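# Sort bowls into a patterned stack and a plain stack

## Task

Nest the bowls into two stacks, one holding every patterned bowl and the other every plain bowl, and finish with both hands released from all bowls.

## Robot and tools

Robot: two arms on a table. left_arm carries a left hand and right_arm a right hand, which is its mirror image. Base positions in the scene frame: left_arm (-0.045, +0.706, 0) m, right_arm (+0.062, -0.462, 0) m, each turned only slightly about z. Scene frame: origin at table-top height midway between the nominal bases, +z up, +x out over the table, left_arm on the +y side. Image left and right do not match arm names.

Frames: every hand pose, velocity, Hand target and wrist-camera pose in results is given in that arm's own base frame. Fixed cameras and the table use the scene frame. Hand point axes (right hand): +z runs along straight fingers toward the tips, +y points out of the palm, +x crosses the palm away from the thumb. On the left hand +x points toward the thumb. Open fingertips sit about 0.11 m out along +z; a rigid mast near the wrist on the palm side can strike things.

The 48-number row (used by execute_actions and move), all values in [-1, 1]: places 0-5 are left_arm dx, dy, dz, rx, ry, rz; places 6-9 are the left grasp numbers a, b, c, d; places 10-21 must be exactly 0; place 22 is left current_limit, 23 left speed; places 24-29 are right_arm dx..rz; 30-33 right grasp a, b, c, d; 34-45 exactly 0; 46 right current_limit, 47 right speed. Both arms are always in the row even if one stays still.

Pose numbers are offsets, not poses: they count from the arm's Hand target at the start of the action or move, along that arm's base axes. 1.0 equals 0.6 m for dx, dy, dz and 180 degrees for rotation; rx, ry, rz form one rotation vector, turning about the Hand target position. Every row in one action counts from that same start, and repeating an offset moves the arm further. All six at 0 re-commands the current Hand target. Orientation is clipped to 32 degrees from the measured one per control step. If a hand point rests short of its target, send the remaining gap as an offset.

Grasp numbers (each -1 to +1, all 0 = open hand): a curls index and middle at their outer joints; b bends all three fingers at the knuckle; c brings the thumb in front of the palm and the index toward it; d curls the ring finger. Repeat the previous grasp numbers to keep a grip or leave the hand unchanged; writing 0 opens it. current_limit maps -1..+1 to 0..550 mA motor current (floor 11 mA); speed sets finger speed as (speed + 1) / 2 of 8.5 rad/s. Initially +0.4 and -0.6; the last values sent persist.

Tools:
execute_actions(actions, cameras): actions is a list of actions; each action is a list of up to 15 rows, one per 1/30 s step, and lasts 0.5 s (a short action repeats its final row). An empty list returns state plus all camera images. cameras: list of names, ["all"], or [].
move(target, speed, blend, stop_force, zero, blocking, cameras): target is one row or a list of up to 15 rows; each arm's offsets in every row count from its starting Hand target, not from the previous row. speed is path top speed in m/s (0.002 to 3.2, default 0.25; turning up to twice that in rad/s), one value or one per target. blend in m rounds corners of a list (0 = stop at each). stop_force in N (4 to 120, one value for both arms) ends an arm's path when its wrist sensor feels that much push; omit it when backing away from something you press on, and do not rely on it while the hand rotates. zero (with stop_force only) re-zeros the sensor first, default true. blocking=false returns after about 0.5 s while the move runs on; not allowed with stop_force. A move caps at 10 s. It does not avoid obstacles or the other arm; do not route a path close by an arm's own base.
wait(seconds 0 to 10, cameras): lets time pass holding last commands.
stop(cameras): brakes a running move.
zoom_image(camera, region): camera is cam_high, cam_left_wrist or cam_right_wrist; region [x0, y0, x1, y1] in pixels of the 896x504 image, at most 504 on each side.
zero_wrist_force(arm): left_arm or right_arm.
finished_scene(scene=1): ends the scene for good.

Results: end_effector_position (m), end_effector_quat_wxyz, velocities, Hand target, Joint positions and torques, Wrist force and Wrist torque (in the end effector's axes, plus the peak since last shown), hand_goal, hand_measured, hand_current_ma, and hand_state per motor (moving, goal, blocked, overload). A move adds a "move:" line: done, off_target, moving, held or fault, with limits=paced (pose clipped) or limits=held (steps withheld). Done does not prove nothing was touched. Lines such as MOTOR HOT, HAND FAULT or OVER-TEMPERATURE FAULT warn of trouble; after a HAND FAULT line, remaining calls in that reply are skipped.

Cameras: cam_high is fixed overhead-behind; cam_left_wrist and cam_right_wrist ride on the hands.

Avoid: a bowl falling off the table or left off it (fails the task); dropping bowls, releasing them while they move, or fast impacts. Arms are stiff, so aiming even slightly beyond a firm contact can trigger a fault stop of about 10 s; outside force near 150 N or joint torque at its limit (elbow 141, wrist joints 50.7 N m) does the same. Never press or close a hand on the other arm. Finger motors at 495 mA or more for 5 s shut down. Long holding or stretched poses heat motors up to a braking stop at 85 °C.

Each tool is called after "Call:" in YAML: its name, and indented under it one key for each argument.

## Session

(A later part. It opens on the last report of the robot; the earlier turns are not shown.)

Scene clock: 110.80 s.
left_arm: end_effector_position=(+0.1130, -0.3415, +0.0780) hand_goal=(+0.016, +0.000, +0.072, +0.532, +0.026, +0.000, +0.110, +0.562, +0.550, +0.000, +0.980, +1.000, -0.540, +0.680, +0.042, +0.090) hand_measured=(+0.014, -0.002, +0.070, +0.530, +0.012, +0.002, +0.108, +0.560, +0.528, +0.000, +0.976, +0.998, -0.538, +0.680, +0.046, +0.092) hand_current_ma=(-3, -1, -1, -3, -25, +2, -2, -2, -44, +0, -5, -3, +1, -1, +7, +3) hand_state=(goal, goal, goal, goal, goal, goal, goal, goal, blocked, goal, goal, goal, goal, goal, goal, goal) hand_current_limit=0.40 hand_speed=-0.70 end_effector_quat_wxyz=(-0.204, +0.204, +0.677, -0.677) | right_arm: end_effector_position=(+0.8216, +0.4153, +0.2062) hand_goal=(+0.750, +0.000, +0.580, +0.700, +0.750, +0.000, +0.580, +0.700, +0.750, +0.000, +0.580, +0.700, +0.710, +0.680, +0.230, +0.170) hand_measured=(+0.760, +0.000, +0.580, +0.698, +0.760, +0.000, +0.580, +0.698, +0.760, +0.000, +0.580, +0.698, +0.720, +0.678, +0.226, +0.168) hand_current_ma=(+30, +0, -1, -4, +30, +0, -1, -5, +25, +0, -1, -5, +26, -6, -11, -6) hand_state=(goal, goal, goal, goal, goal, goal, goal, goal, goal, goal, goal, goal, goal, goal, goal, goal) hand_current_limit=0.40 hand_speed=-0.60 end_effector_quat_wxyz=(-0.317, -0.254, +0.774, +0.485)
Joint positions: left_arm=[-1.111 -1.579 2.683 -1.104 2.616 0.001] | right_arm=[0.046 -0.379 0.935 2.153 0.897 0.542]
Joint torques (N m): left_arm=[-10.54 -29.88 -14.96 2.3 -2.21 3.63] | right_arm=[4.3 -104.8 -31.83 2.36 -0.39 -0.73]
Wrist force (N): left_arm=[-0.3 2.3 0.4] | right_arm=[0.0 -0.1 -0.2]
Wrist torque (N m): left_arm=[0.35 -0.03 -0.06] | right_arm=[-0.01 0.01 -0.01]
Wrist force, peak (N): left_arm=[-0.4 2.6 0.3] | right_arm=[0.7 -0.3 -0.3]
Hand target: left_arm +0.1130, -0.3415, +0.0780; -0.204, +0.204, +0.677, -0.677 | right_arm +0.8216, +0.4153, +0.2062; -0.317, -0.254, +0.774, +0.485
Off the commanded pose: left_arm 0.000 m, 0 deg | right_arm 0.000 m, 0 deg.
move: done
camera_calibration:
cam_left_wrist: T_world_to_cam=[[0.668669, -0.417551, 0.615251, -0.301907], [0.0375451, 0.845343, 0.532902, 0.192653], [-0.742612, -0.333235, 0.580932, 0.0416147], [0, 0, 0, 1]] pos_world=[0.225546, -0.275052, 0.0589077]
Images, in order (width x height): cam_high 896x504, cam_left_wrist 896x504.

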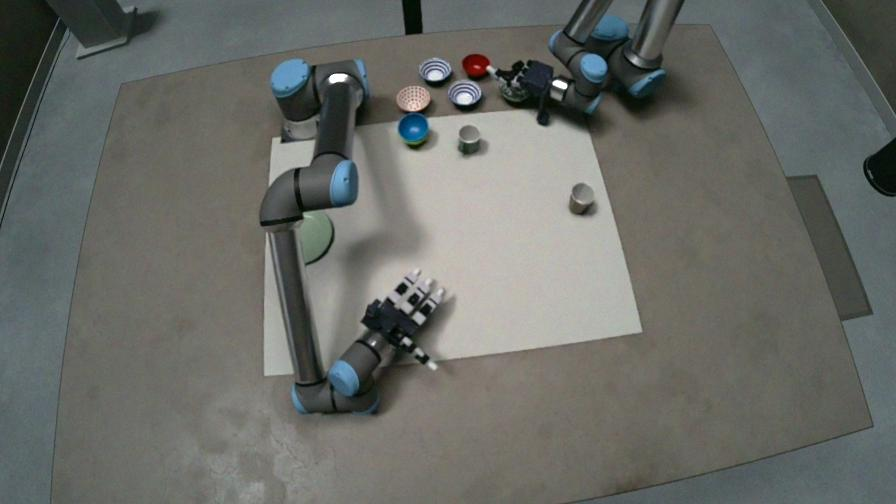

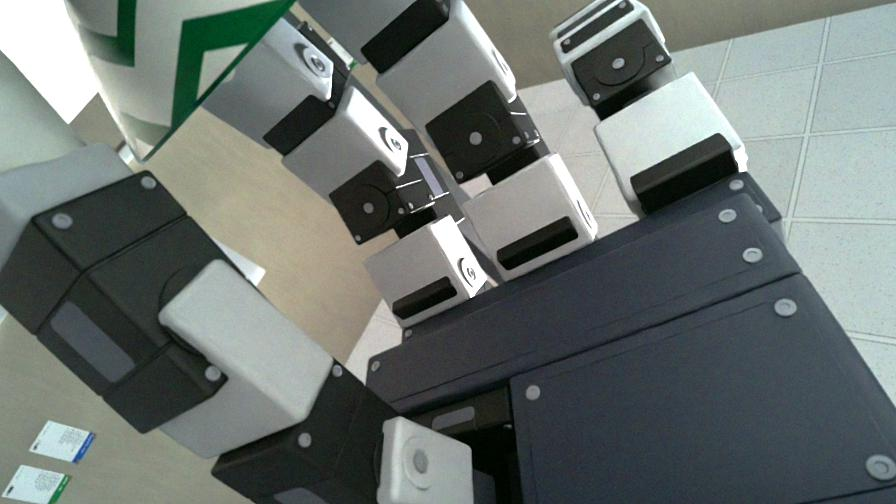

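Call:
move:
  target:
    - [-0.0074,-0.0111,0,0,0,0, 0.25,0.35,0.75,-0.25,0,0,0,0,0,0,0,0,0,0,0,0, 0.7,-0.86, 0,0,0,0,0,0, 0,0,0,0,0,0,0,0,0,0,0,0,0,0,0,0, 0.4,-0.6]
    - [-0.0074,-0.0111,0,0,0,0, 0.25,0.72,0.75,-0.25,0,0,0,0,0,0,0,0,0,0,0,0, 0.7,-0.86, 0,0,0,0,0,0, 0,0,0,0,0,0,0,0,0,0,0,0,0,0,0,0, 0.4,-0.6]
  speed: 0.04
  cameras: ["cam_high","cam_left_wrist"]

Call:
zoom_image:
  camera: "cam_high"
  region: [480, 60, 550, 125]

Call:
zoom_image:
  camera: "cam_left_wrist"
  region: [0, 0, 420, 240]

Scene clock: 113.60 s.
left_arm: end_effector_position=(+0.1085, -0.3482, +0.0780) hand_goal=(-0.484, +0.000, +0.184, +0.606, -0.622, +0.000, +0.036, +0.562, -0.004, +0.000, +0.980, +1.000, -0.540, +0.680, +0.042, +0.164) hand_measured=(-0.262, -0.002, +0.214, +0.618, -0.240, +0.002, +0.058, +0.572, -0.008, +0.000, +0.976, +0.998, -0.536, +0.678, +0.078, +0.172) hand_current_ma=(+467, -1, +59, +16, +467, +2, +40, +14, -6, +0, -5, -3, +4, -2, +110, +15) hand_state=(blocked, goal, blocked, goal, blocked, goal, blocked, goal, goal, goal, goal, goal, goal, goal, blocked, goal) hand_current_limit=0.70 hand_speed=-0.86 end_effector_quat_wxyz=(-0.204, +0.204, +0.677, -0.677) | right_arm: end_effector_position=(+0.8216, +0.4153, +0.2062) hand_goal=(+0.750, +0.000, +0.580, +0.700, +0.750, +0.000, +0.580, +0.700, +0.750, +0.000, +0.580, +0.700, +0.710, +0.680, +0.230, +0.170) hand_measured=(+0.760, +0.000, +0.580, +0.698, +0.760, +0.000, +0.580, +0.698, +0.760, +0.000, +0.580, +0.698, +0.720, +0.678, +0.226, +0.168) hand_current_ma=(+30, +0, -1, -4, +30, +0, -1, -5, +25, +0, -1, -5, +26, -6, -11, -6) hand_state=(goal, goal, goal, goal, goal, goal, goal, goal, goal, goal, goal, goal, goal, goal, goal, goal) hand_current_limit=0.40 hand_speed=-0.60 end_effector_quat_wxyz=(-0.317, -0.254, +0.774, +0.485)
Joint positions: left_arm=[-1.138 -1.58 2.684 -1.104 2.588 0.001] | right_arm=[0.046 -0.379 0.935 2.153 0.897 0.542]
Joint torques (N m): left_arm=[-11.32 -25.52 -15.66 1.59 -1.81 -3.25] | right_arm=[3.55 -105.26 -32.06 2.34 -0.39 -0.11]
Wrist force (N): left_arm=[0.0 -5.4 3.2] | right_arm=[0.6 -0.1 -0.1]
Wrist torque (N m): left_arm=[0.40 -0.01 -0.23] | right_arm=[0.00 -0.08 0.05]
Wrist force, peak (N): left_arm=[-0.2 -6.5 3.0] | right_arm=[0.7 -0.4 0.3]
Hand target: left_arm +0.1085, -0.3482, +0.0780; -0.204, +0.204, +0.677, -0.677 | right_arm +0.8216, +0.4153, +0.2062; -0.317, -0.254, +0.774, +0.485
Off the commanded pose: left_arm 0.000 m, 0 deg | right_arm 0.000 m, 0 deg.
move: done
camera_calibration:
cam_left_wrist: T_world_to_cam=[[0.668619, -0.417573, 0.61529, -0.301717], [0.0375416, 0.845342, 0.532905, 0.198398], [-0.742657, -0.333211, 0.580888, 0.0361671], [0, 0, 0, 1]] pos_world=[0.221146, -0.281652, 0.0589075]
Images, in order (width x height): cam_high 896x504, cam_left_wrist 896x504.

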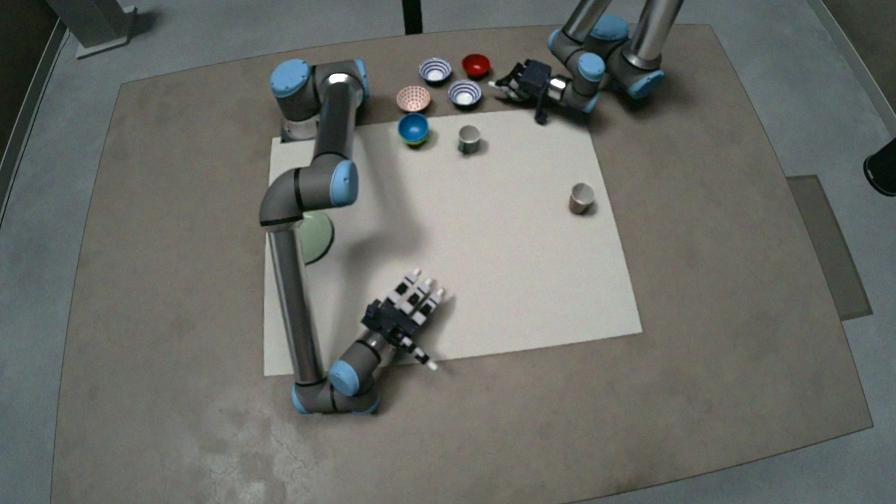

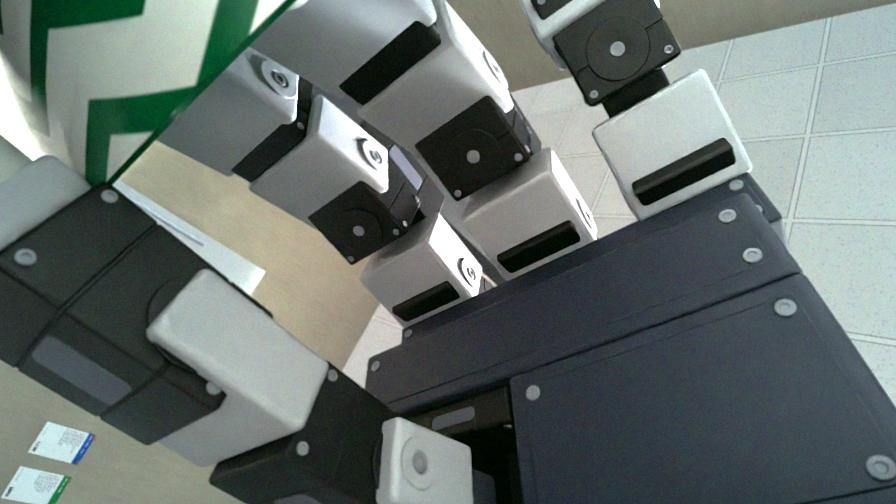

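Scaled by 7.200 from the camera's 896x504 image, which has a finer 1280x720 frame.

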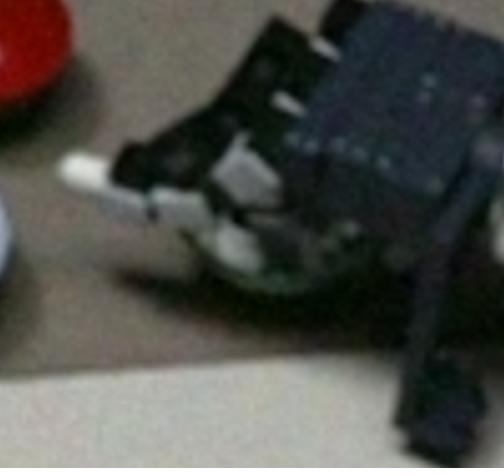

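Scaled by 1.200 from the camera's 896x504 image, which has a finer 1280x720 frame.

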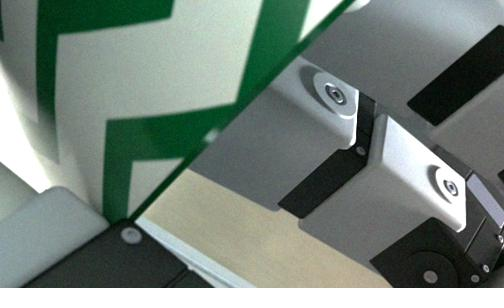

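Call:
move:
  target: [0,0,0.09,0,0,0, 0.25,0.72,0.75,-0.25,0,0,0,0,0,0,0,0,0,0,0,0, 0.7,-0.86, 0,0,0,0,0,0, 0,0,0,0,0,0,0,0,0,0,0,0,0,0,0,0, 0.4,-0.6]
  speed: 0.06
  cameras: ["cam_high","cam_left_wrist"]

Call:
zoom_image:
  camera: "cam_high"
  region: [480, 60, 550, 125]

Call:
zoom_image:
  camera: "cam_left_wrist"
  region: [0, 0, 420, 240]

Scene clock: 115.50 s.
left_arm: end_effector_position=(+0.1086, -0.3482, +0.1319) hand_goal=(-0.484, +0.000, +0.184, +0.606, -0.622, +0.000, +0.036, +0.562, -0.004, +0.000, +0.980, +1.000, -0.540, +0.680, +0.042, +0.164) hand_measured=(-0.418, -0.030, +0.224, +0.626, -0.478, +0.012, +0.066, +0.578, -0.010, +0.000, +0.976, +0.998, -0.514, +0.680, +0.100, +0.188) hand_current_ma=(+195, -53, +94, +38, +467, +16, +64, +28, -6, +0, -5, -3, +53, +0, +217, +70) hand_state=(blocked, blocked, blocked, blocked, blocked, goal, blocked, goal, goal, goal, goal, goal, blocked, goal, blocked, blocked) hand_current_limit=0.70 hand_speed=-0.86 end_effector_quat_wxyz=(-0.204, +0.204, +0.677, -0.677) | right_arm: end_effector_position=(+0.8216, +0.4153, +0.2062) hand_goal=(+0.750, +0.000, +0.580, +0.700, +0.750, +0.000, +0.580, +0.700, +0.750, +0.000, +0.580, +0.700, +0.710, +0.680, +0.230, +0.170) hand_measured=(+0.760, +0.000, +0.580, +0.698, +0.760, +0.000, +0.580, +0.698, +0.760, +0.000, +0.580, +0.698, +0.720, +0.678, +0.226, +0.168) hand_current_ma=(+30, +0, -1, -4, +30, +0, -1, -5, +25, +0, -1, -5, +26, -6, -11, -6) hand_state=(goal, goal, goal, goal, goal, goal, goal, goal, goal, goal, goal, goal, goal, goal, goal, goal) hand_current_limit=0.40 hand_speed=-0.60 end_effector_quat_wxyz=(-0.317, -0.254, +0.774, +0.485)
Joint positions: left_arm=[-1.138 -1.741 2.641 -0.9 2.588 0.001] | right_arm=[0.046 -0.379 0.935 2.153 0.897 0.542]
Joint torques (N m): left_arm=[-11.33 -23.77 -37.73 2.63 -2.57 3.59] | right_arm=[2.83 -106.15 -32.45 2.52 -0.35 -0.21]
Wrist force (N): left_arm=[-0.4 4.5 0.4] | right_arm=[0.1 0.0 0.0]
Wrist torque (N m): left_arm=[0.51 -0.04 -0.38] | right_arm=[-0.01 -0.01 0.00]
Wrist force, peak (N): left_arm=[-0.2 -6.3 3.1] | right_arm=[-0.3 0.6 0.6]
Hand target: left_arm +0.1085, -0.3482, +0.1320; -0.204, +0.204, +0.677, -0.677 | right_arm +0.8216, +0.4153, +0.2062; -0.317, -0.254, +0.774, +0.485
Off the commanded pose: left_arm 0.000 m, 0 deg | right_arm 0.000 m, 0 deg.
move: done
camera_calibration:
cam_left_wrist: T_world_to_cam=[[0.668669, -0.417551, 0.615251, -0.334882], [0.0375451, 0.845343, 0.532902, 0.169674], [-0.742612, -0.333235, 0.580932, 0.00483566], [0, 0, 0, 1]] pos_world=[0.221146, -0.281652, 0.112808]
Images, in order (width x height): cam_high 896x504, cam_left_wrist 896x504.

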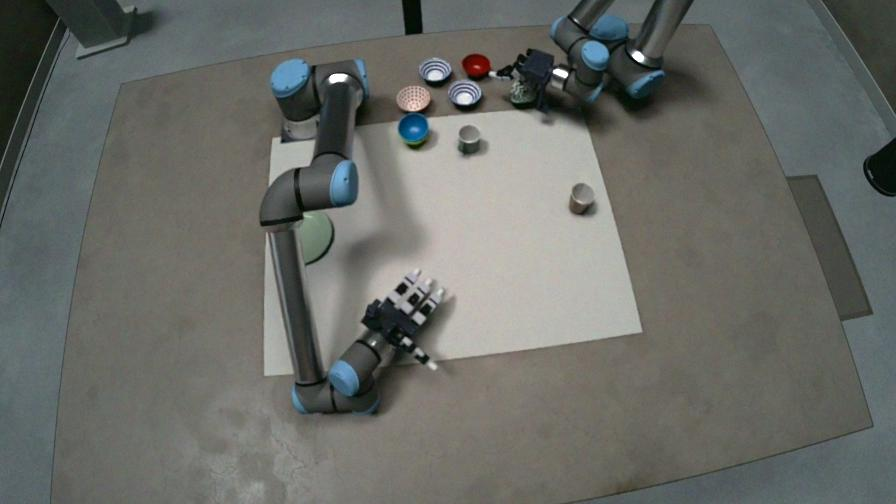

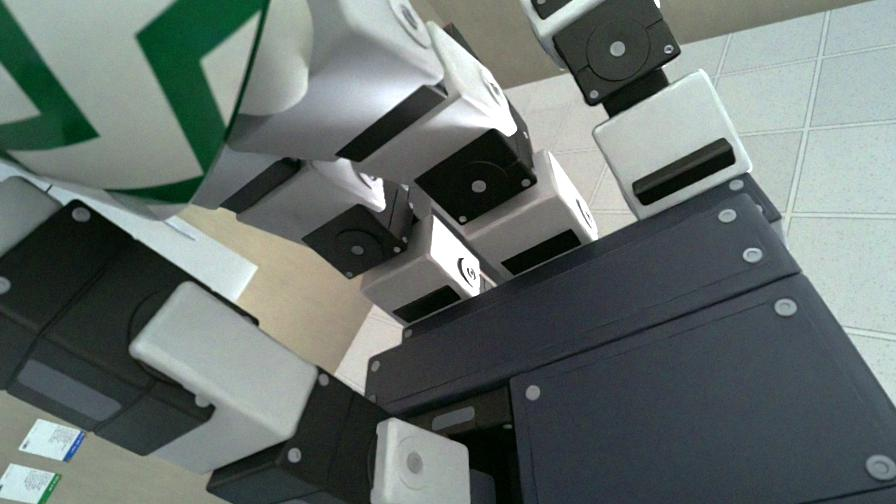

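Scaled by 7.200 from the camera's 896x504 image, which has a finer 1280x720 frame.

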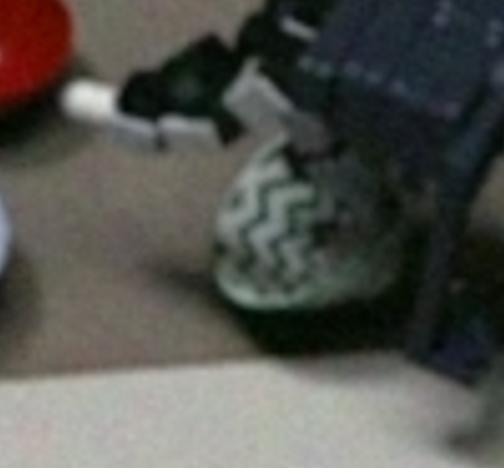

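Scaled by 1.200 from the camera's 896x504 image, which has a finer 1280x720 frame.

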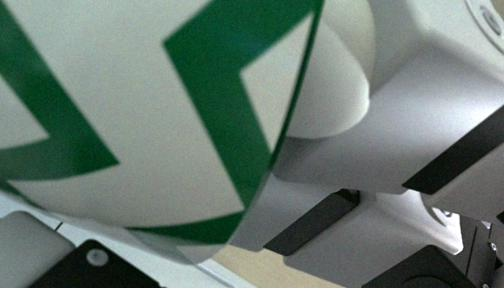

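Call:
move:
  target: [0,0,-0.0867,0,0,0, 0.25,0.72,0.75,-0.25,0,0,0,0,0,0,0,0,0,0,0,0, 0.7,-0.86, 0,0,0,0,0,0, 0,0,0,0,0,0,0,0,0,0,0,0,0,0,0,0, 0.4,-0.6]
  speed: 0.04
  stop_force: 8
  cameras: ["cam_high","cam_left_wrist"]

Call:
zoom_image:
  camera: "cam_high"
  region: [480, 60, 550, 125]

Scene clock: 161.50 s.
left_arm: end_effector_position=(+0.1085, -0.3480, +0.1110) hand_goal=(-0.484, +0.000, +0.184, +0.606, -0.622, +0.000, +0.036, +0.562, -0.004, +0.000, +0.980, +1.000, -0.540, +0.680, +0.042, +0.164) hand_measured=(-0.424, -0.032, +0.216, +0.620, -0.496, +0.020, +0.068, +0.578, -0.010, +0.000, +0.976, +0.998, -0.506, +0.678, +0.110, +0.188) hand_current_ma=(+176, -54, +70, +22, +468, +28, +68, +27, -7, +0, -5, -3, +74, -1, +269, +70) hand_state=(blocked, blocked, blocked, goal, blocked, goal, blocked, goal, goal, goal, goal, goal, blocked, goal, blocked, blocked) hand_current_limit=0.70 hand_speed=-0.86 end_effector_quat_wxyz=(-0.203, +0.204, +0.677, -0.677) | right_arm: end_effector_position=(+0.8216, +0.4153, +0.2062) hand_goal=(+0.750, +0.000, +0.580, +0.700, +0.750, +0.000, +0.580, +0.700, +0.750, +0.000, +0.580, +0.700, +0.710, +0.680, +0.230, +0.170) hand_measured=(+0.760, +0.000, +0.580, +0.698, +0.760, +0.000, +0.580, +0.698, +0.760, +0.000, +0.580, +0.698, +0.720, +0.678, +0.226, +0.168) hand_current_ma=(+30, +0, -1, -4, +30, +0, -1, -5, +25, +0, -1, -5, +26, -6, -11, -6) hand_state=(goal, goal, goal, goal, goal, goal, goal, goal, goal, goal, goal, goal, goal, goal, goal, goal) hand_current_limit=0.40 hand_speed=-0.60 end_effector_quat_wxyz=(-0.317, -0.254, +0.774, +0.485)
Joint positions: left_arm=[-1.138 -1.683 2.66 -0.974 2.588 0.002] | right_arm=[0.046 -0.379 0.935 2.153 0.897 0.542]
Joint torques (N m): left_arm=[10.49 -24.3 -34 2.73 -0.79 -0.89] | right_arm=[5.04 -103.15 -30.69 2.45 -0.39 -0.07]
Wrist force (N): left_arm=[-0.9 2.9 0.9] | right_arm=[0.0 0.0 -0.2]
Wrist torque (N m): left_arm=[0.49 0.03 -0.36] | right_arm=[0.01 0.00 0.00]
Wrist force, peak (N): left_arm=[0.9 -6.3 -0.8] | right_arm=[0.9 -0.6 0.0]
Hand target: left_arm +0.1085, -0.3480, +0.1110; -0.203, +0.204, +0.677, -0.677 (not the last commanded pose) | right_arm +0.8216, +0.4153, +0.2062; -0.317, -0.254, +0.774, +0.485
Off the commanded pose: left_arm 0.031 m, 0 deg | right_arm 0.000 m, 0 deg.
move: contact (left_arm)
camera_calibration:
cam_left_wrist: T_world_to_cam=[[0.668363, -0.417823, 0.615398, -0.321894], [0.0371566, 0.845052, 0.533391, 0.180609], [-0.742907, -0.333633, 0.580326, 0.0169769], [0, 0, 0, 1]] pos_world=[0.221043, -0.281454, 0.091906]
Images, in order (width x height): cam_high 896x504, cam_left_wrist 896x504.

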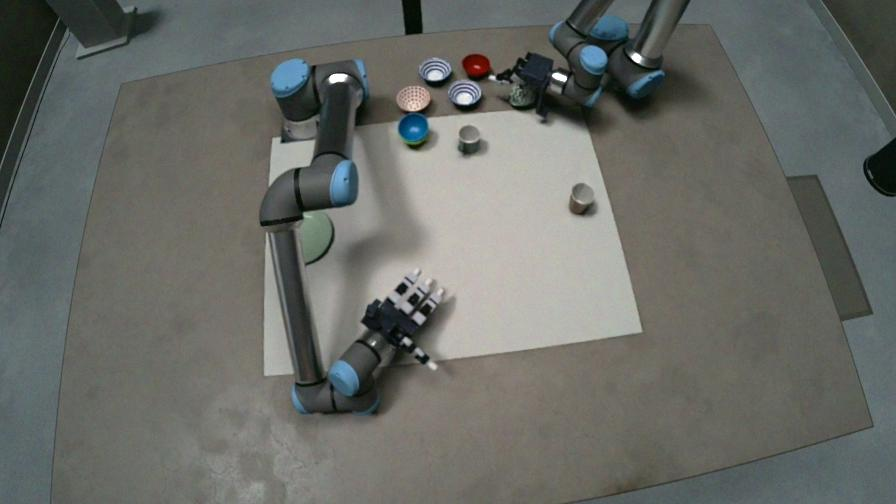

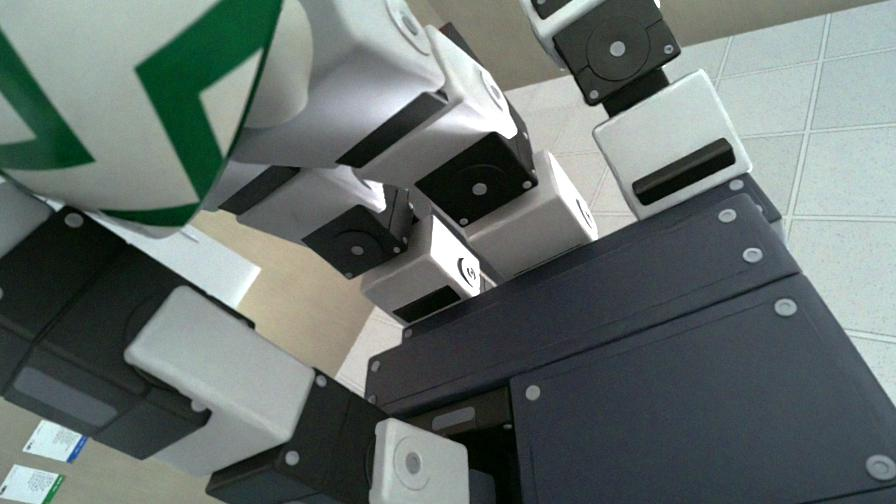

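Scaled by 7.200 from the camera's 896x504 image, which has a finer 1280x720 frame.

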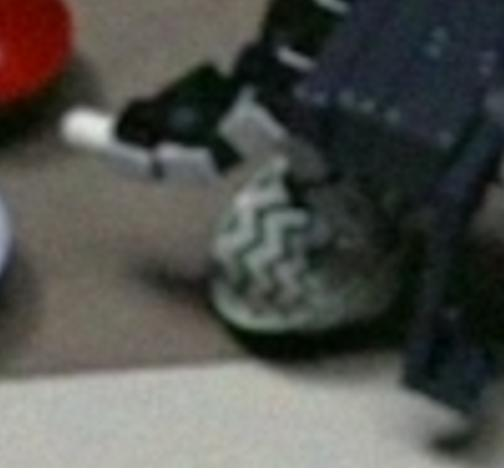

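Call:
execute_actions:
  actions: []
  cameras: ["all"]

Call:
zoom_image:
  camera: "cam_high"
  region: [370, 30, 620, 180]

Scene clock: 163.93 s.
left_arm: end_effector_position=(+0.1085, -0.3480, +0.1110) hand_goal=(-0.484, +0.000, +0.184, +0.606, -0.622, +0.000, +0.036, +0.562, -0.004, +0.000, +0.980, +1.000, -0.540, +0.680, +0.042, +0.164) hand_measured=(-0.424, -0.032, +0.216, +0.620, -0.496, +0.020, +0.068, +0.578, -0.010, +0.000, +0.976, +0.998, -0.506, +0.678, +0.110, +0.188) hand_current_ma=(+176, -54, +70, +22, +467, +28, +68, +27, -7, +0, -5, -3, +74, -1, +269, +70) hand_state=(blocked, blocked, blocked, goal, blocked, goal, blocked, goal, goal, goal, goal, goal, blocked, goal, blocked, blocked) hand_current_limit=0.70 hand_speed=-0.86 end_effector_quat_wxyz=(-0.203, +0.204, +0.677, -0.677) | right_arm: end_effector_position=(+0.8216, +0.4153, +0.2062) hand_goal=(+0.750, +0.000, +0.580, +0.700, +0.750, +0.000, +0.580, +0.700, +0.750, +0.000, +0.580, +0.700, +0.710, +0.680, +0.230, +0.170) hand_measured=(+0.760, +0.000, +0.580, +0.698, +0.760, +0.000, +0.580, +0.698, +0.760, +0.000, +0.580, +0.698, +0.720, +0.678, +0.226, +0.168) hand_current_ma=(+30, +0, -1, -4, +30, +0, -1, -5, +25, +0, -1, -5, +26, -6, -11, -6) hand_state=(goal, goal, goal, goal, goal, goal, goal, goal, goal, goal, goal, goal, goal, goal, goal, goal) hand_current_limit=0.40 hand_speed=-0.60 end_effector_quat_wxyz=(-0.317, -0.254, +0.774, +0.485)
Joint positions: left_arm=[-1.138 -1.683 2.66 -0.974 2.588 0.002] | right_arm=[0.046 -0.379 0.935 2.153 0.897 0.542]
Joint velocities: within noise
Joint torques (N m): left_arm=[13.52 -28.61 -33.92 2.65 0.68 -3.55] | right_arm=[4.92 -103.88 -31.2 2.3 -0.65 -0.65]
Wrist force (N): left_arm=[-0.8 2.9 1.1] | right_arm=[0.2 -0.1 0.0]
Wrist torque (N m): left_arm=[0.52 0.00 -0.34] | right_arm=[-0.03 -0.03 0.01]
Wrist force, peak (N): left_arm=[-0.6 3.2 0.9] | right_arm=[0.6 -0.6 0.1]
Hand target: left_arm +0.1085, -0.3480, +0.1110; -0.203, +0.204, +0.677, -0.677 (not the last commanded pose) | right_arm +0.8216, +0.4153, +0.2062; -0.317, -0.254, +0.774, +0.485
Off the commanded pose: left_arm 0.031 m, 0 deg | right_arm 0.000 m, 0 deg.
camera_calibration:
cam_left_wrist: T_world_to_cam=[[0.668363, -0.417823, 0.615398, -0.321894], [0.0371566, 0.845052, 0.533391, 0.180609], [-0.742907, -0.333633, 0.580326, 0.0169769], [0, 0, 0, 1]] pos_world=[0.221043, -0.281454, 0.091906]

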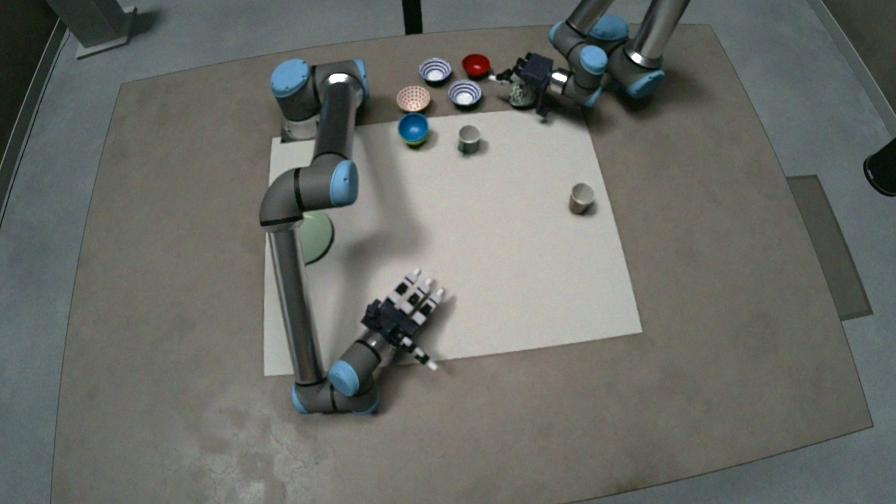

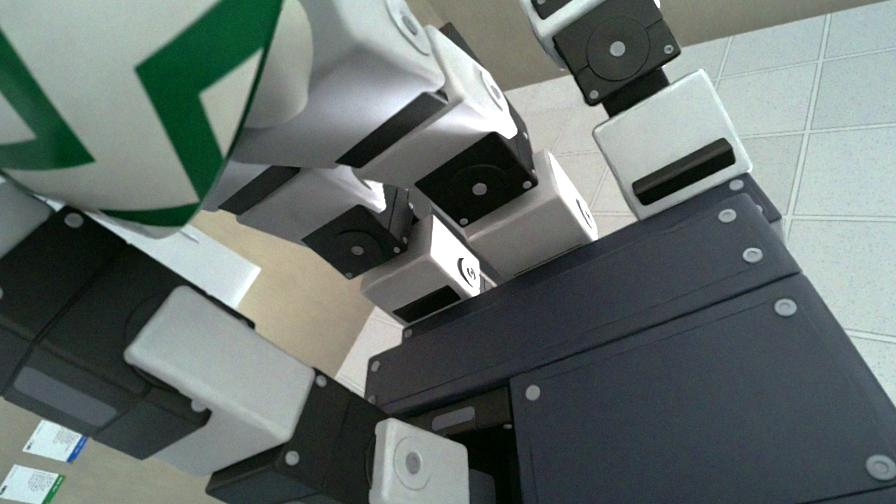

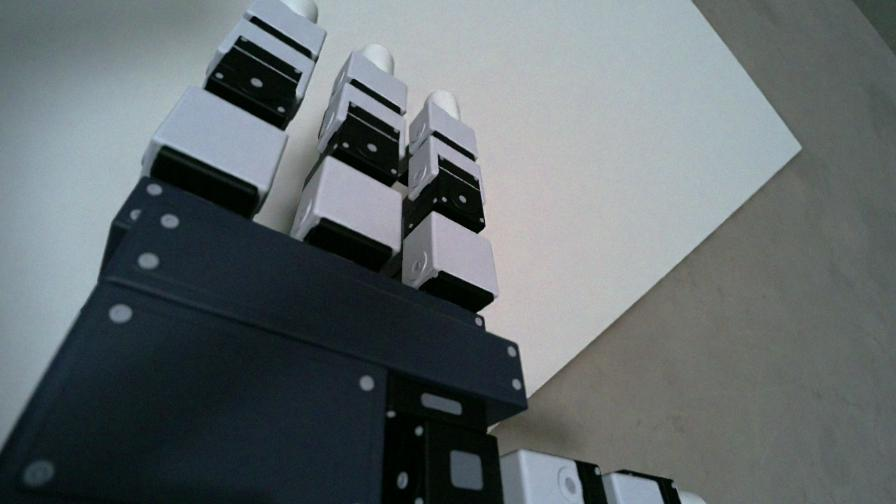

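Scaled by 2.016 from the camera's 896x504 image, which has a finer 1280x720 frame.

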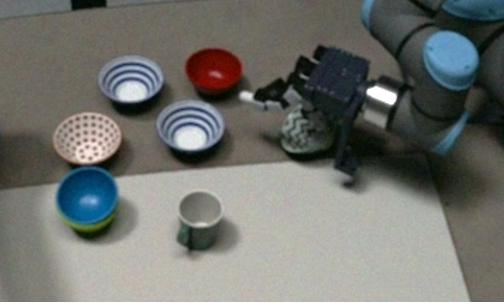

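Call:
move:
  target:
    - [0.0124,0.0187,-0.0275,0,0,0, 0.25,0.72,0.75,-0.25,0,0,0,0,0,0,0,0,0,0,0,0,0.7,-0.86, 0,0,0,0,0,0, 0,0,0,0,0,0,0,0,0,0,0,0,0,0,0,0,0.4,-0.6]
  speed: 0.05
  stop_force: 15
  cameras: ["cam_high"]

Call:
zoom_image:
  camera: "cam_high"
  region: [470, 40, 590, 130]

Scene clock: 174.60 s.
left_arm: end_effector_position=(+0.1159, -0.3368, +0.0945) hand_goal=(-0.484, +0.000, +0.184, +0.606, -0.622, +0.000, +0.036, +0.562, -0.004, +0.000, +0.980, +1.000, -0.540, +0.680, +0.042, +0.164) hand_measured=(-0.424, -0.036, +0.198, +0.606, -0.502, +0.022, +0.056, +0.562, -0.010, +0.000, +0.976, +0.998, -0.488, +0.668, +0.182, +0.188) hand_current_ma=(+172, -67, +20, +0, +442, +34, +36, +1, -7, +0, -5, -3, +131, -23, +467, +70) hand_state=(blocked, blocked, goal, goal, blocked, blocked, blocked, goal, goal, goal, goal, goal, blocked, goal, blocked, blocked) hand_current_limit=0.70 hand_speed=-0.86 end_effector_quat_wxyz=(-0.203, +0.204, +0.677, -0.677) | right_arm: end_effector_position=(+0.8216, +0.4153, +0.2062) hand_goal=(+0.750, +0.000, +0.580, +0.700, +0.750, +0.000, +0.580, +0.700, +0.750, +0.000, +0.580, +0.700, +0.710, +0.680, +0.230, +0.170) hand_measured=(+0.760, +0.000, +0.580, +0.698, +0.760, +0.000, +0.580, +0.698, +0.760, +0.000, +0.580, +0.698, +0.720, +0.678, +0.226, +0.168) hand_current_ma=(+30, +0, -1, -4, +30, +0, -1, -5, +25, +0, -1, -5, +26, -6, -11, -6) hand_state=(goal, goal, goal, goal, goal, goal, goal, goal, goal, goal, goal, goal, goal, goal, goal, goal) hand_current_limit=0.40 hand_speed=-0.60 end_effector_quat_wxyz=(-0.317, -0.254, +0.774, +0.485)
Joint positions: left_arm=[-1.092 -1.631 2.671 -1.037 2.634 0.002] | right_arm=[0.046 -0.379 0.935 2.153 0.897 0.542]
Joint torques (N m): left_arm=[16.21 7.36 -16.29 -4.39 1.2 -3.31] | right_arm=[4.39 -104.82 -32.24 2.24 -0.2 -0.04]
Wrist force (N): left_arm=[1.7 -7.6 -1.9] | right_arm=[0.0 0.2 0.3]
Wrist torque (N m): left_arm=[-0.03 -0.08 -0.06] | right_arm=[-0.01 -0.01 0.00]
Wrist force, peak (N): left_arm=[1.4 -9.2 -2.4] | right_arm=[0.5 -0.6 0.4]
Hand target: left_arm +0.1159, -0.3368, +0.0945; -0.203, +0.204, +0.677, -0.677 | right_arm +0.8216, +0.4153, +0.2062; -0.317, -0.254, +0.774, +0.485
Off the commanded pose: left_arm 0.000 m, 0 deg | right_arm 0.000 m, 0 deg.
move: done
Images, in order (width x height): cam_high 896x504.

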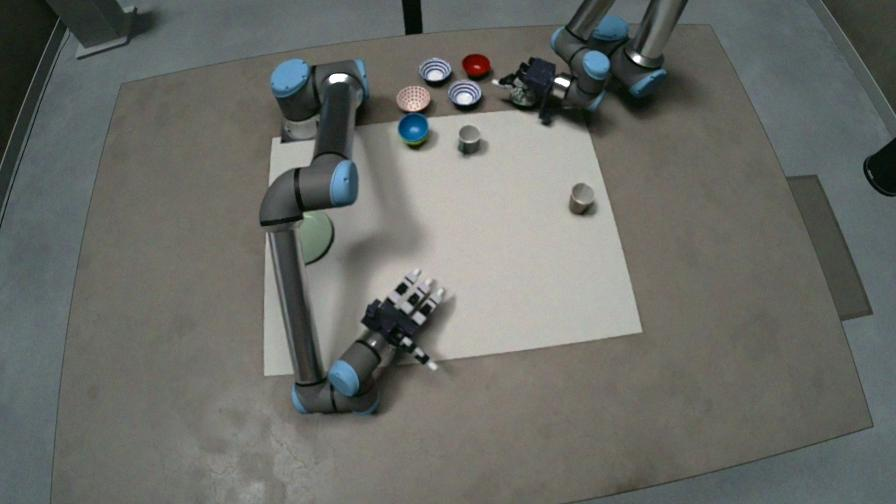

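Scaled by 4.200 from the camera's 896x504 image, which has a finer 1280x720 frame.

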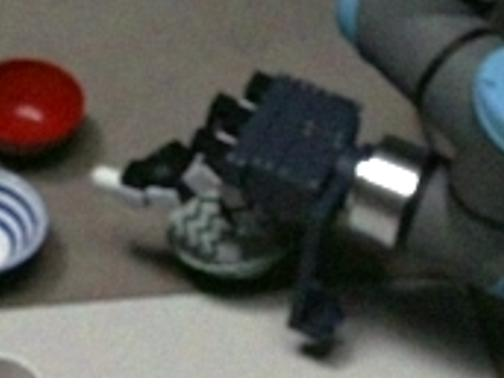

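Call:
move:
  target:
    - [0.0136,0.0205,-0.0265,0,0,0, 0.25,0.72,0.75,-0.25,0,0,0,0,0,0,0,0,0,0,0,0,0.7,-0.86, 0,0,0,0,0,0, 0,0,0,0,0,0,0,0,0,0,0,0,0,0,0,0,0.4,-0.6]
  speed: 0.05
  stop_force: 15
  cameras: ["cam_high"]

Call:
zoom_image:
  camera: "cam_high"
  region: [470, 40, 590, 130]

Scene clock: 176.53 s.
left_arm: end_effector_position=(+0.1241, -0.3245, +0.0786) hand_goal=(-0.484, +0.000, +0.184, +0.606, -0.622, +0.000, +0.036, +0.562, -0.004, +0.000, +0.980, +1.000, -0.540, +0.680, +0.042, +0.164) hand_measured=(-0.424, -0.036, +0.186, +0.602, -0.502, +0.014, +0.058, +0.572, -0.010, +0.000, +0.976, +0.998, -0.488, +0.666, +0.266, +0.190) hand_current_ma=(+172, -67, +2, -4, +442, +18, +42, +12, -7, +0, -5, -3, +134, -30, +467, +73) hand_state=(blocked, blocked, goal, goal, blocked, goal, blocked, goal, goal, goal, goal, goal, blocked, goal, blocked, blocked) hand_current_limit=0.70 hand_speed=-0.86 end_effector_quat_wxyz=(-0.203, +0.204, +0.677, -0.677) | right_arm: end_effector_position=(+0.8216, +0.4153, +0.2062) hand_goal=(+0.750, +0.000, +0.580, +0.700, +0.750, +0.000, +0.580, +0.700, +0.750, +0.000, +0.580, +0.700, +0.710, +0.680, +0.230, +0.170) hand_measured=(+0.760, +0.000, +0.580, +0.698, +0.760, +0.000, +0.580, +0.698, +0.760, +0.000, +0.580, +0.698, +0.720, +0.678, +0.226, +0.168) hand_current_ma=(+30, +0, -1, -4, +30, +0, -1, -5, +25, +0, -1, -5, +26, -6, -11, -6) hand_state=(goal, goal, goal, goal, goal, goal, goal, goal, goal, goal, goal, goal, goal, goal, goal, goal) hand_current_limit=0.40 hand_speed=-0.60 end_effector_quat_wxyz=(-0.317, -0.254, +0.774, +0.485)
Joint positions: left_arm=[-1.04 -1.577 2.678 -1.099 2.686 0.002] | right_arm=[0.046 -0.379 0.935 2.153 0.897 0.542]
Joint torques (N m): left_arm=[19.35 2 -12.7 -4.17 1.9 -3.46] | right_arm=[4.08 -103.48 -30.8 2.36 -0.51 -0.02]
Wrist force (N): left_arm=[0.0 -8.8 0.1] | right_arm=[0.3 -0.2 0.1]
Wrist torque (N m): left_arm=[0.22 -0.05 -0.18] | right_arm=[-0.05 -0.04 0.02]
Wrist force, peak (N): left_arm=[1.3 -8.7 -2.3] | right_arm=[0.5 -0.6 0.4]
Hand target: left_arm +0.1241, -0.3245, +0.0786; -0.203, +0.204, +0.677, -0.677 | right_arm +0.8216, +0.4153, +0.2062; -0.317, -0.254, +0.774, +0.485
Off the commanded pose: left_arm 0.000 m, 0 deg | right_arm 0.000 m, 0 deg.
move: done
Images, in order (width x height): cam_high 896x504.

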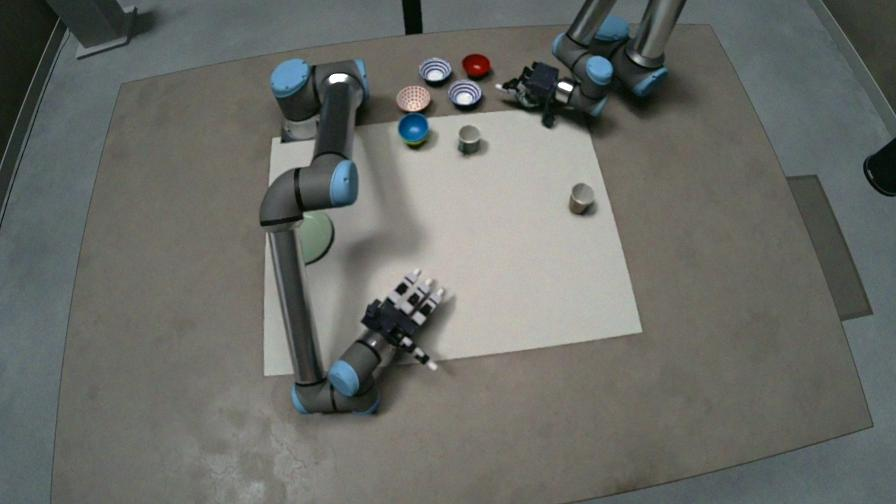

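Scaled by 4.200 from the camera's 896x504 image, which has a finer 1280x720 frame.

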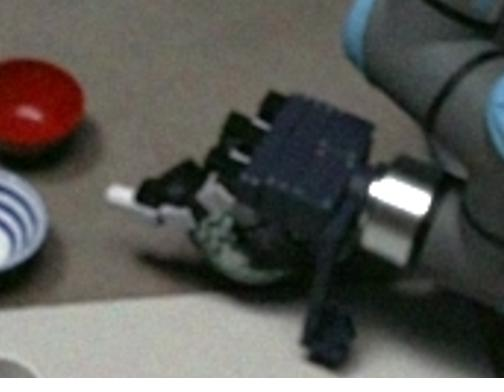

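Call:
move:
  target:
    - [0,0,0,0,0,0, 0.25,0.4,0.75,-0.25,0,0,0,0,0,0,0,0,0,0,0,0,0.7,-0.92, 0,0,0,0,0,0, 0,0,0,0,0,0,0,0,0,0,0,0,0,0,0,0,0.4,-0.6]
  speed: 0.05
  cameras: ["cam_high","cam_left_wrist"]

Call:
zoom_image:
  camera: "cam_high"
  region: [470, 40, 590, 130]

Scene clock: 179.33 s.
left_arm: end_effector_position=(+0.1241, -0.3245, +0.0786) hand_goal=(-0.052, +0.000, +0.088, +0.542, -0.062, +0.000, +0.100, +0.562, +0.476, +0.000, +0.980, +1.000, -0.540, +0.680, +0.042, +0.100) hand_measured=(-0.062, -0.002, +0.084, +0.540, -0.076, +0.002, +0.098, +0.560, +0.454, +0.000, +0.976, +0.998, -0.534, +0.678, +0.058, +0.106) hand_current_ma=(-17, -2, -3, -3, -22, +2, -2, -2, -46, +0, -5, -3, +7, -2, +37, +10) hand_state=(goal, goal, goal, goal, goal, goal, goal, goal, blocked, goal, goal, goal, goal, goal, goal, goal) hand_current_limit=0.70 hand_speed=-0.92 end_effector_quat_wxyz=(-0.203, +0.204, +0.677, -0.677) | right_arm: end_effector_position=(+0.8216, +0.4153, +0.2062) hand_goal=(+0.750, +0.000, +0.580, +0.700, +0.750, +0.000, +0.580, +0.700, +0.750, +0.000, +0.580, +0.700, +0.710, +0.680, +0.230, +0.170) hand_measured=(+0.760, +0.000, +0.580, +0.698, +0.760, +0.000, +0.580, +0.698, +0.760, +0.000, +0.580, +0.698, +0.720, +0.678, +0.226, +0.168) hand_current_ma=(+30, +0, -1, -4, +30, +0, -1, -5, +25, +0, -1, -5, +26, -6, -11, -6) hand_state=(goal, goal, goal, goal, goal, goal, goal, goal, goal, goal, goal, goal, goal, goal, goal, goal) hand_current_limit=0.40 hand_speed=-0.60 end_effector_quat_wxyz=(-0.317, -0.254, +0.774, +0.485)
Joint positions: left_arm=[-1.04 -1.577 2.678 -1.099 2.686 0.002] | right_arm=[0.046 -0.379 0.935 2.153 0.897 0.542]
Joint torques (N m): left_arm=[11.03 -5.79 -26.01 -3.8 1.73 -3.24] | right_arm=[1.73 -105.05 -31.82 1.88 -0.5 0]
Wrist force (N): left_arm=[-0.2 2.4 -0.3] | right_arm=[0.3 0.0 0.1]
Wrist torque (N m): left_arm=[0.39 -0.03 -0.03] | right_arm=[-0.01 -0.04 0.02]
Wrist force, peak (N): left_arm=[-0.1 -8.9 0.1] | right_arm=[0.7 0.0 0.3]
Hand target: left_arm +0.1241, -0.3245, +0.0786; -0.203, +0.204, +0.677, -0.677 | right_arm +0.8216, +0.4153, +0.2062; -0.317, -0.254, +0.774, +0.485
Off the commanded pose: left_arm 0.000 m, 0 deg | right_arm 0.000 m, 0 deg.
move: done
camera_calibration:
cam_left_wrist: T_world_to_cam=[[0.668403, -0.417911, 0.615295, -0.302589], [0.0372813, 0.845016, 0.533439, 0.17741], [-0.742864, -0.333613, 0.580392, 0.0552003], [0, 0, 0, 1]] pos_world=[0.236644, -0.257954, 0.0595063]
Images, in order (width x height): cam_high 896x504, cam_left_wrist 896x504.

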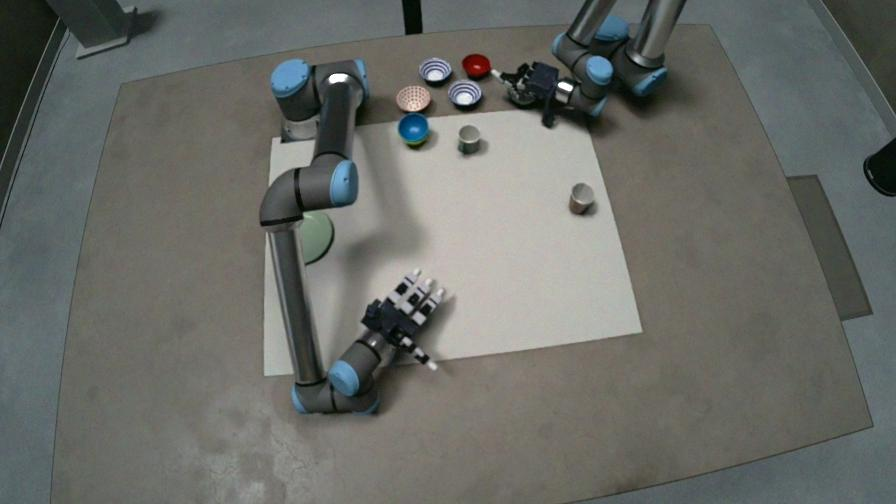

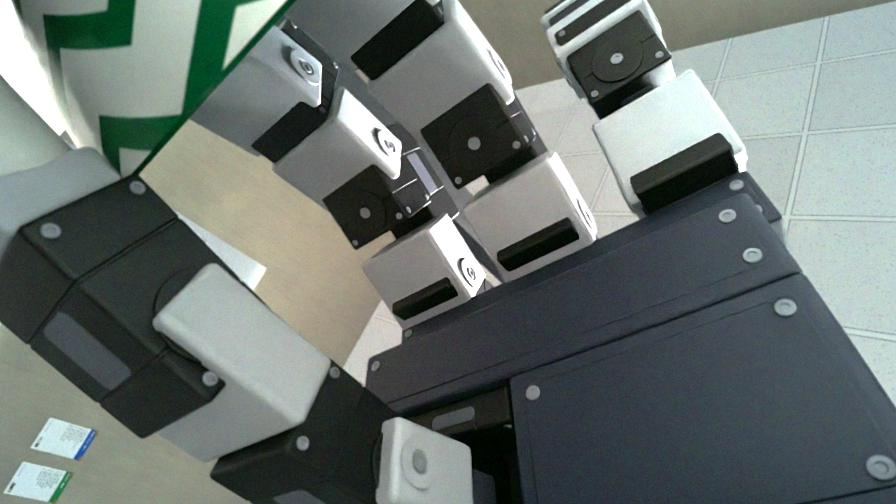

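Scaled by 4.200 from the camera's 896x504 image, which has a finer 1280x720 frame.

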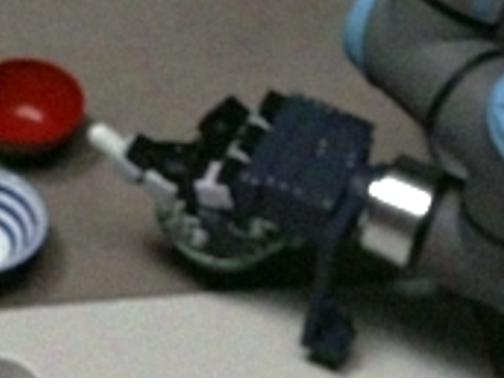

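Call:
move:
  target:
    - [0,0,0,0,0,0, 0.25,0.2,0.75,-0.25,0,0,0,0,0,0,0,0,0,0,0,0,0.7,-0.8, 0,0,0,0,0,0, 0,0,0,0,0,0,0,0,0,0,0,0,0,0,0,0,0.4,-0.6]
    - [0.0166,0.0250,0,0,0,0, 0.25,0.2,0.75,-0.25,0,0,0,0,0,0,0,0,0,0,0,0,0.7,-0.8, 0,0,0,0,0,0, 0,0,0,0,0,0,0,0,0,0,0,0,0,0,0,0,0.4,-0.6]
    - [0.0166,0.0250,0.25,0,0,0, 0.25,0.2,0.75,-0.25,0,0,0,0,0,0,0,0,0,0,0,0,0.7,-0.8, 0,0,0,0,0,0, 0,0,0,0,0,0,0,0,0,0,0,0,0,0,0,0,0.4,-0.6]
  speed: [0.05,0.05,0.15]
  cameras: ["cam_high"]

Call:
zoom_image:
  camera: "cam_high"
  region: [390, 30, 590, 150]

Scene clock: 183.30 s.
left_arm: end_effector_position=(+0.1341, -0.3095, +0.2285) hand_goal=(+0.218, +0.000, +0.028, +0.502, +0.288, +0.000, +0.140, +0.562, +0.776, +0.000, +0.980, +0.990, -0.540, +0.680, +0.042, +0.060) hand_measured=(+0.204, -0.002, +0.026, +0.502, +0.268, +0.002, +0.136, +0.560, +0.754, +0.000, +0.976, +0.992, -0.538, +0.678, +0.048, +0.062) hand_current_ma=(-25, -2, -1, +0, -38, +2, -5, -2, -41, +0, -5, +2, +1, -2, +8, +4) hand_state=(goal, goal, goal, goal, goal, goal, goal, goal, blocked, goal, goal, goal, goal, goal, goal, goal) hand_current_limit=0.70 hand_speed=-0.80 end_effector_quat_wxyz=(-0.203, +0.204, +0.677, -0.677) | right_arm: end_effector_position=(+0.8216, +0.4153, +0.2062) hand_goal=(+0.750, +0.000, +0.580, +0.700, +0.750, +0.000, +0.580, +0.700, +0.750, +0.000, +0.580, +0.700, +0.710, +0.680, +0.230, +0.170) hand_measured=(+0.760, +0.000, +0.580, +0.698, +0.760, +0.000, +0.580, +0.698, +0.760, +0.000, +0.580, +0.698, +0.720, +0.678, +0.226, +0.168) hand_current_ma=(+30, +0, -1, -4, +30, +0, -1, -5, +25, +0, -1, -5, +26, -6, -11, -6) hand_state=(goal, goal, goal, goal, goal, goal, goal, goal, goal, goal, goal, goal, goal, goal, goal, goal) hand_current_limit=0.40 hand_speed=-0.60 end_effector_quat_wxyz=(-0.317, -0.254, +0.774, +0.485)
Joint positions: left_arm=[-0.976 -1.928 2.525 -0.594 2.75 0.003] | right_arm=[0.046 -0.379 0.935 2.153 0.897 0.542]
Joint torques (N m): left_arm=[-12.31 -18.26 -45.79 2.35 -1.95 4.22] | right_arm=[3.56 -103.89 -31.89 1.77 -0.92 0]
Wrist force (N): left_arm=[-0.4 2.7 0.2] | right_arm=[-0.1 -0.6 -0.2]
Wrist torque (N m): left_arm=[0.37 0.01 -0.35] | right_arm=[-0.07 0.02 -0.03]
Wrist force, peak (N): left_arm=[-0.7 3.2 0.2] | right_arm=[0.8 -0.1 0.3]
Hand target: left_arm +0.1340, -0.3095, +0.2286; -0.203, +0.204, +0.677, -0.677 | right_arm +0.8216, +0.4153, +0.2062; -0.317, -0.254, +0.774, +0.485
Off the commanded pose: left_arm 0.000 m, 0 deg | right_arm 0.000 m, 0 deg.
move: done
Images, in order (width x height): cam_high 896x504.

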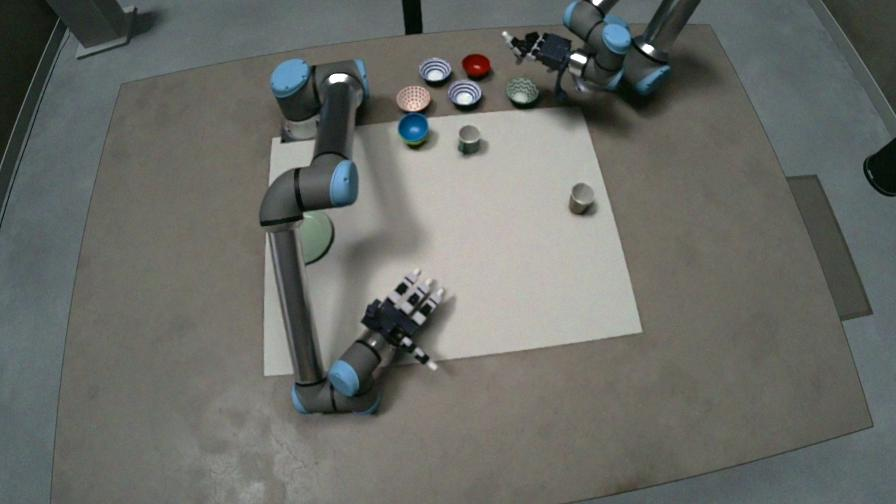

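Scaled by 2.520 from the camera's 896x504 image, which has a finer 1280x720 frame.

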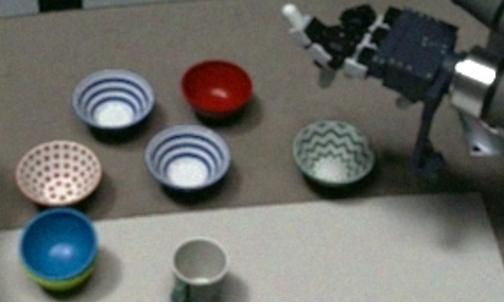

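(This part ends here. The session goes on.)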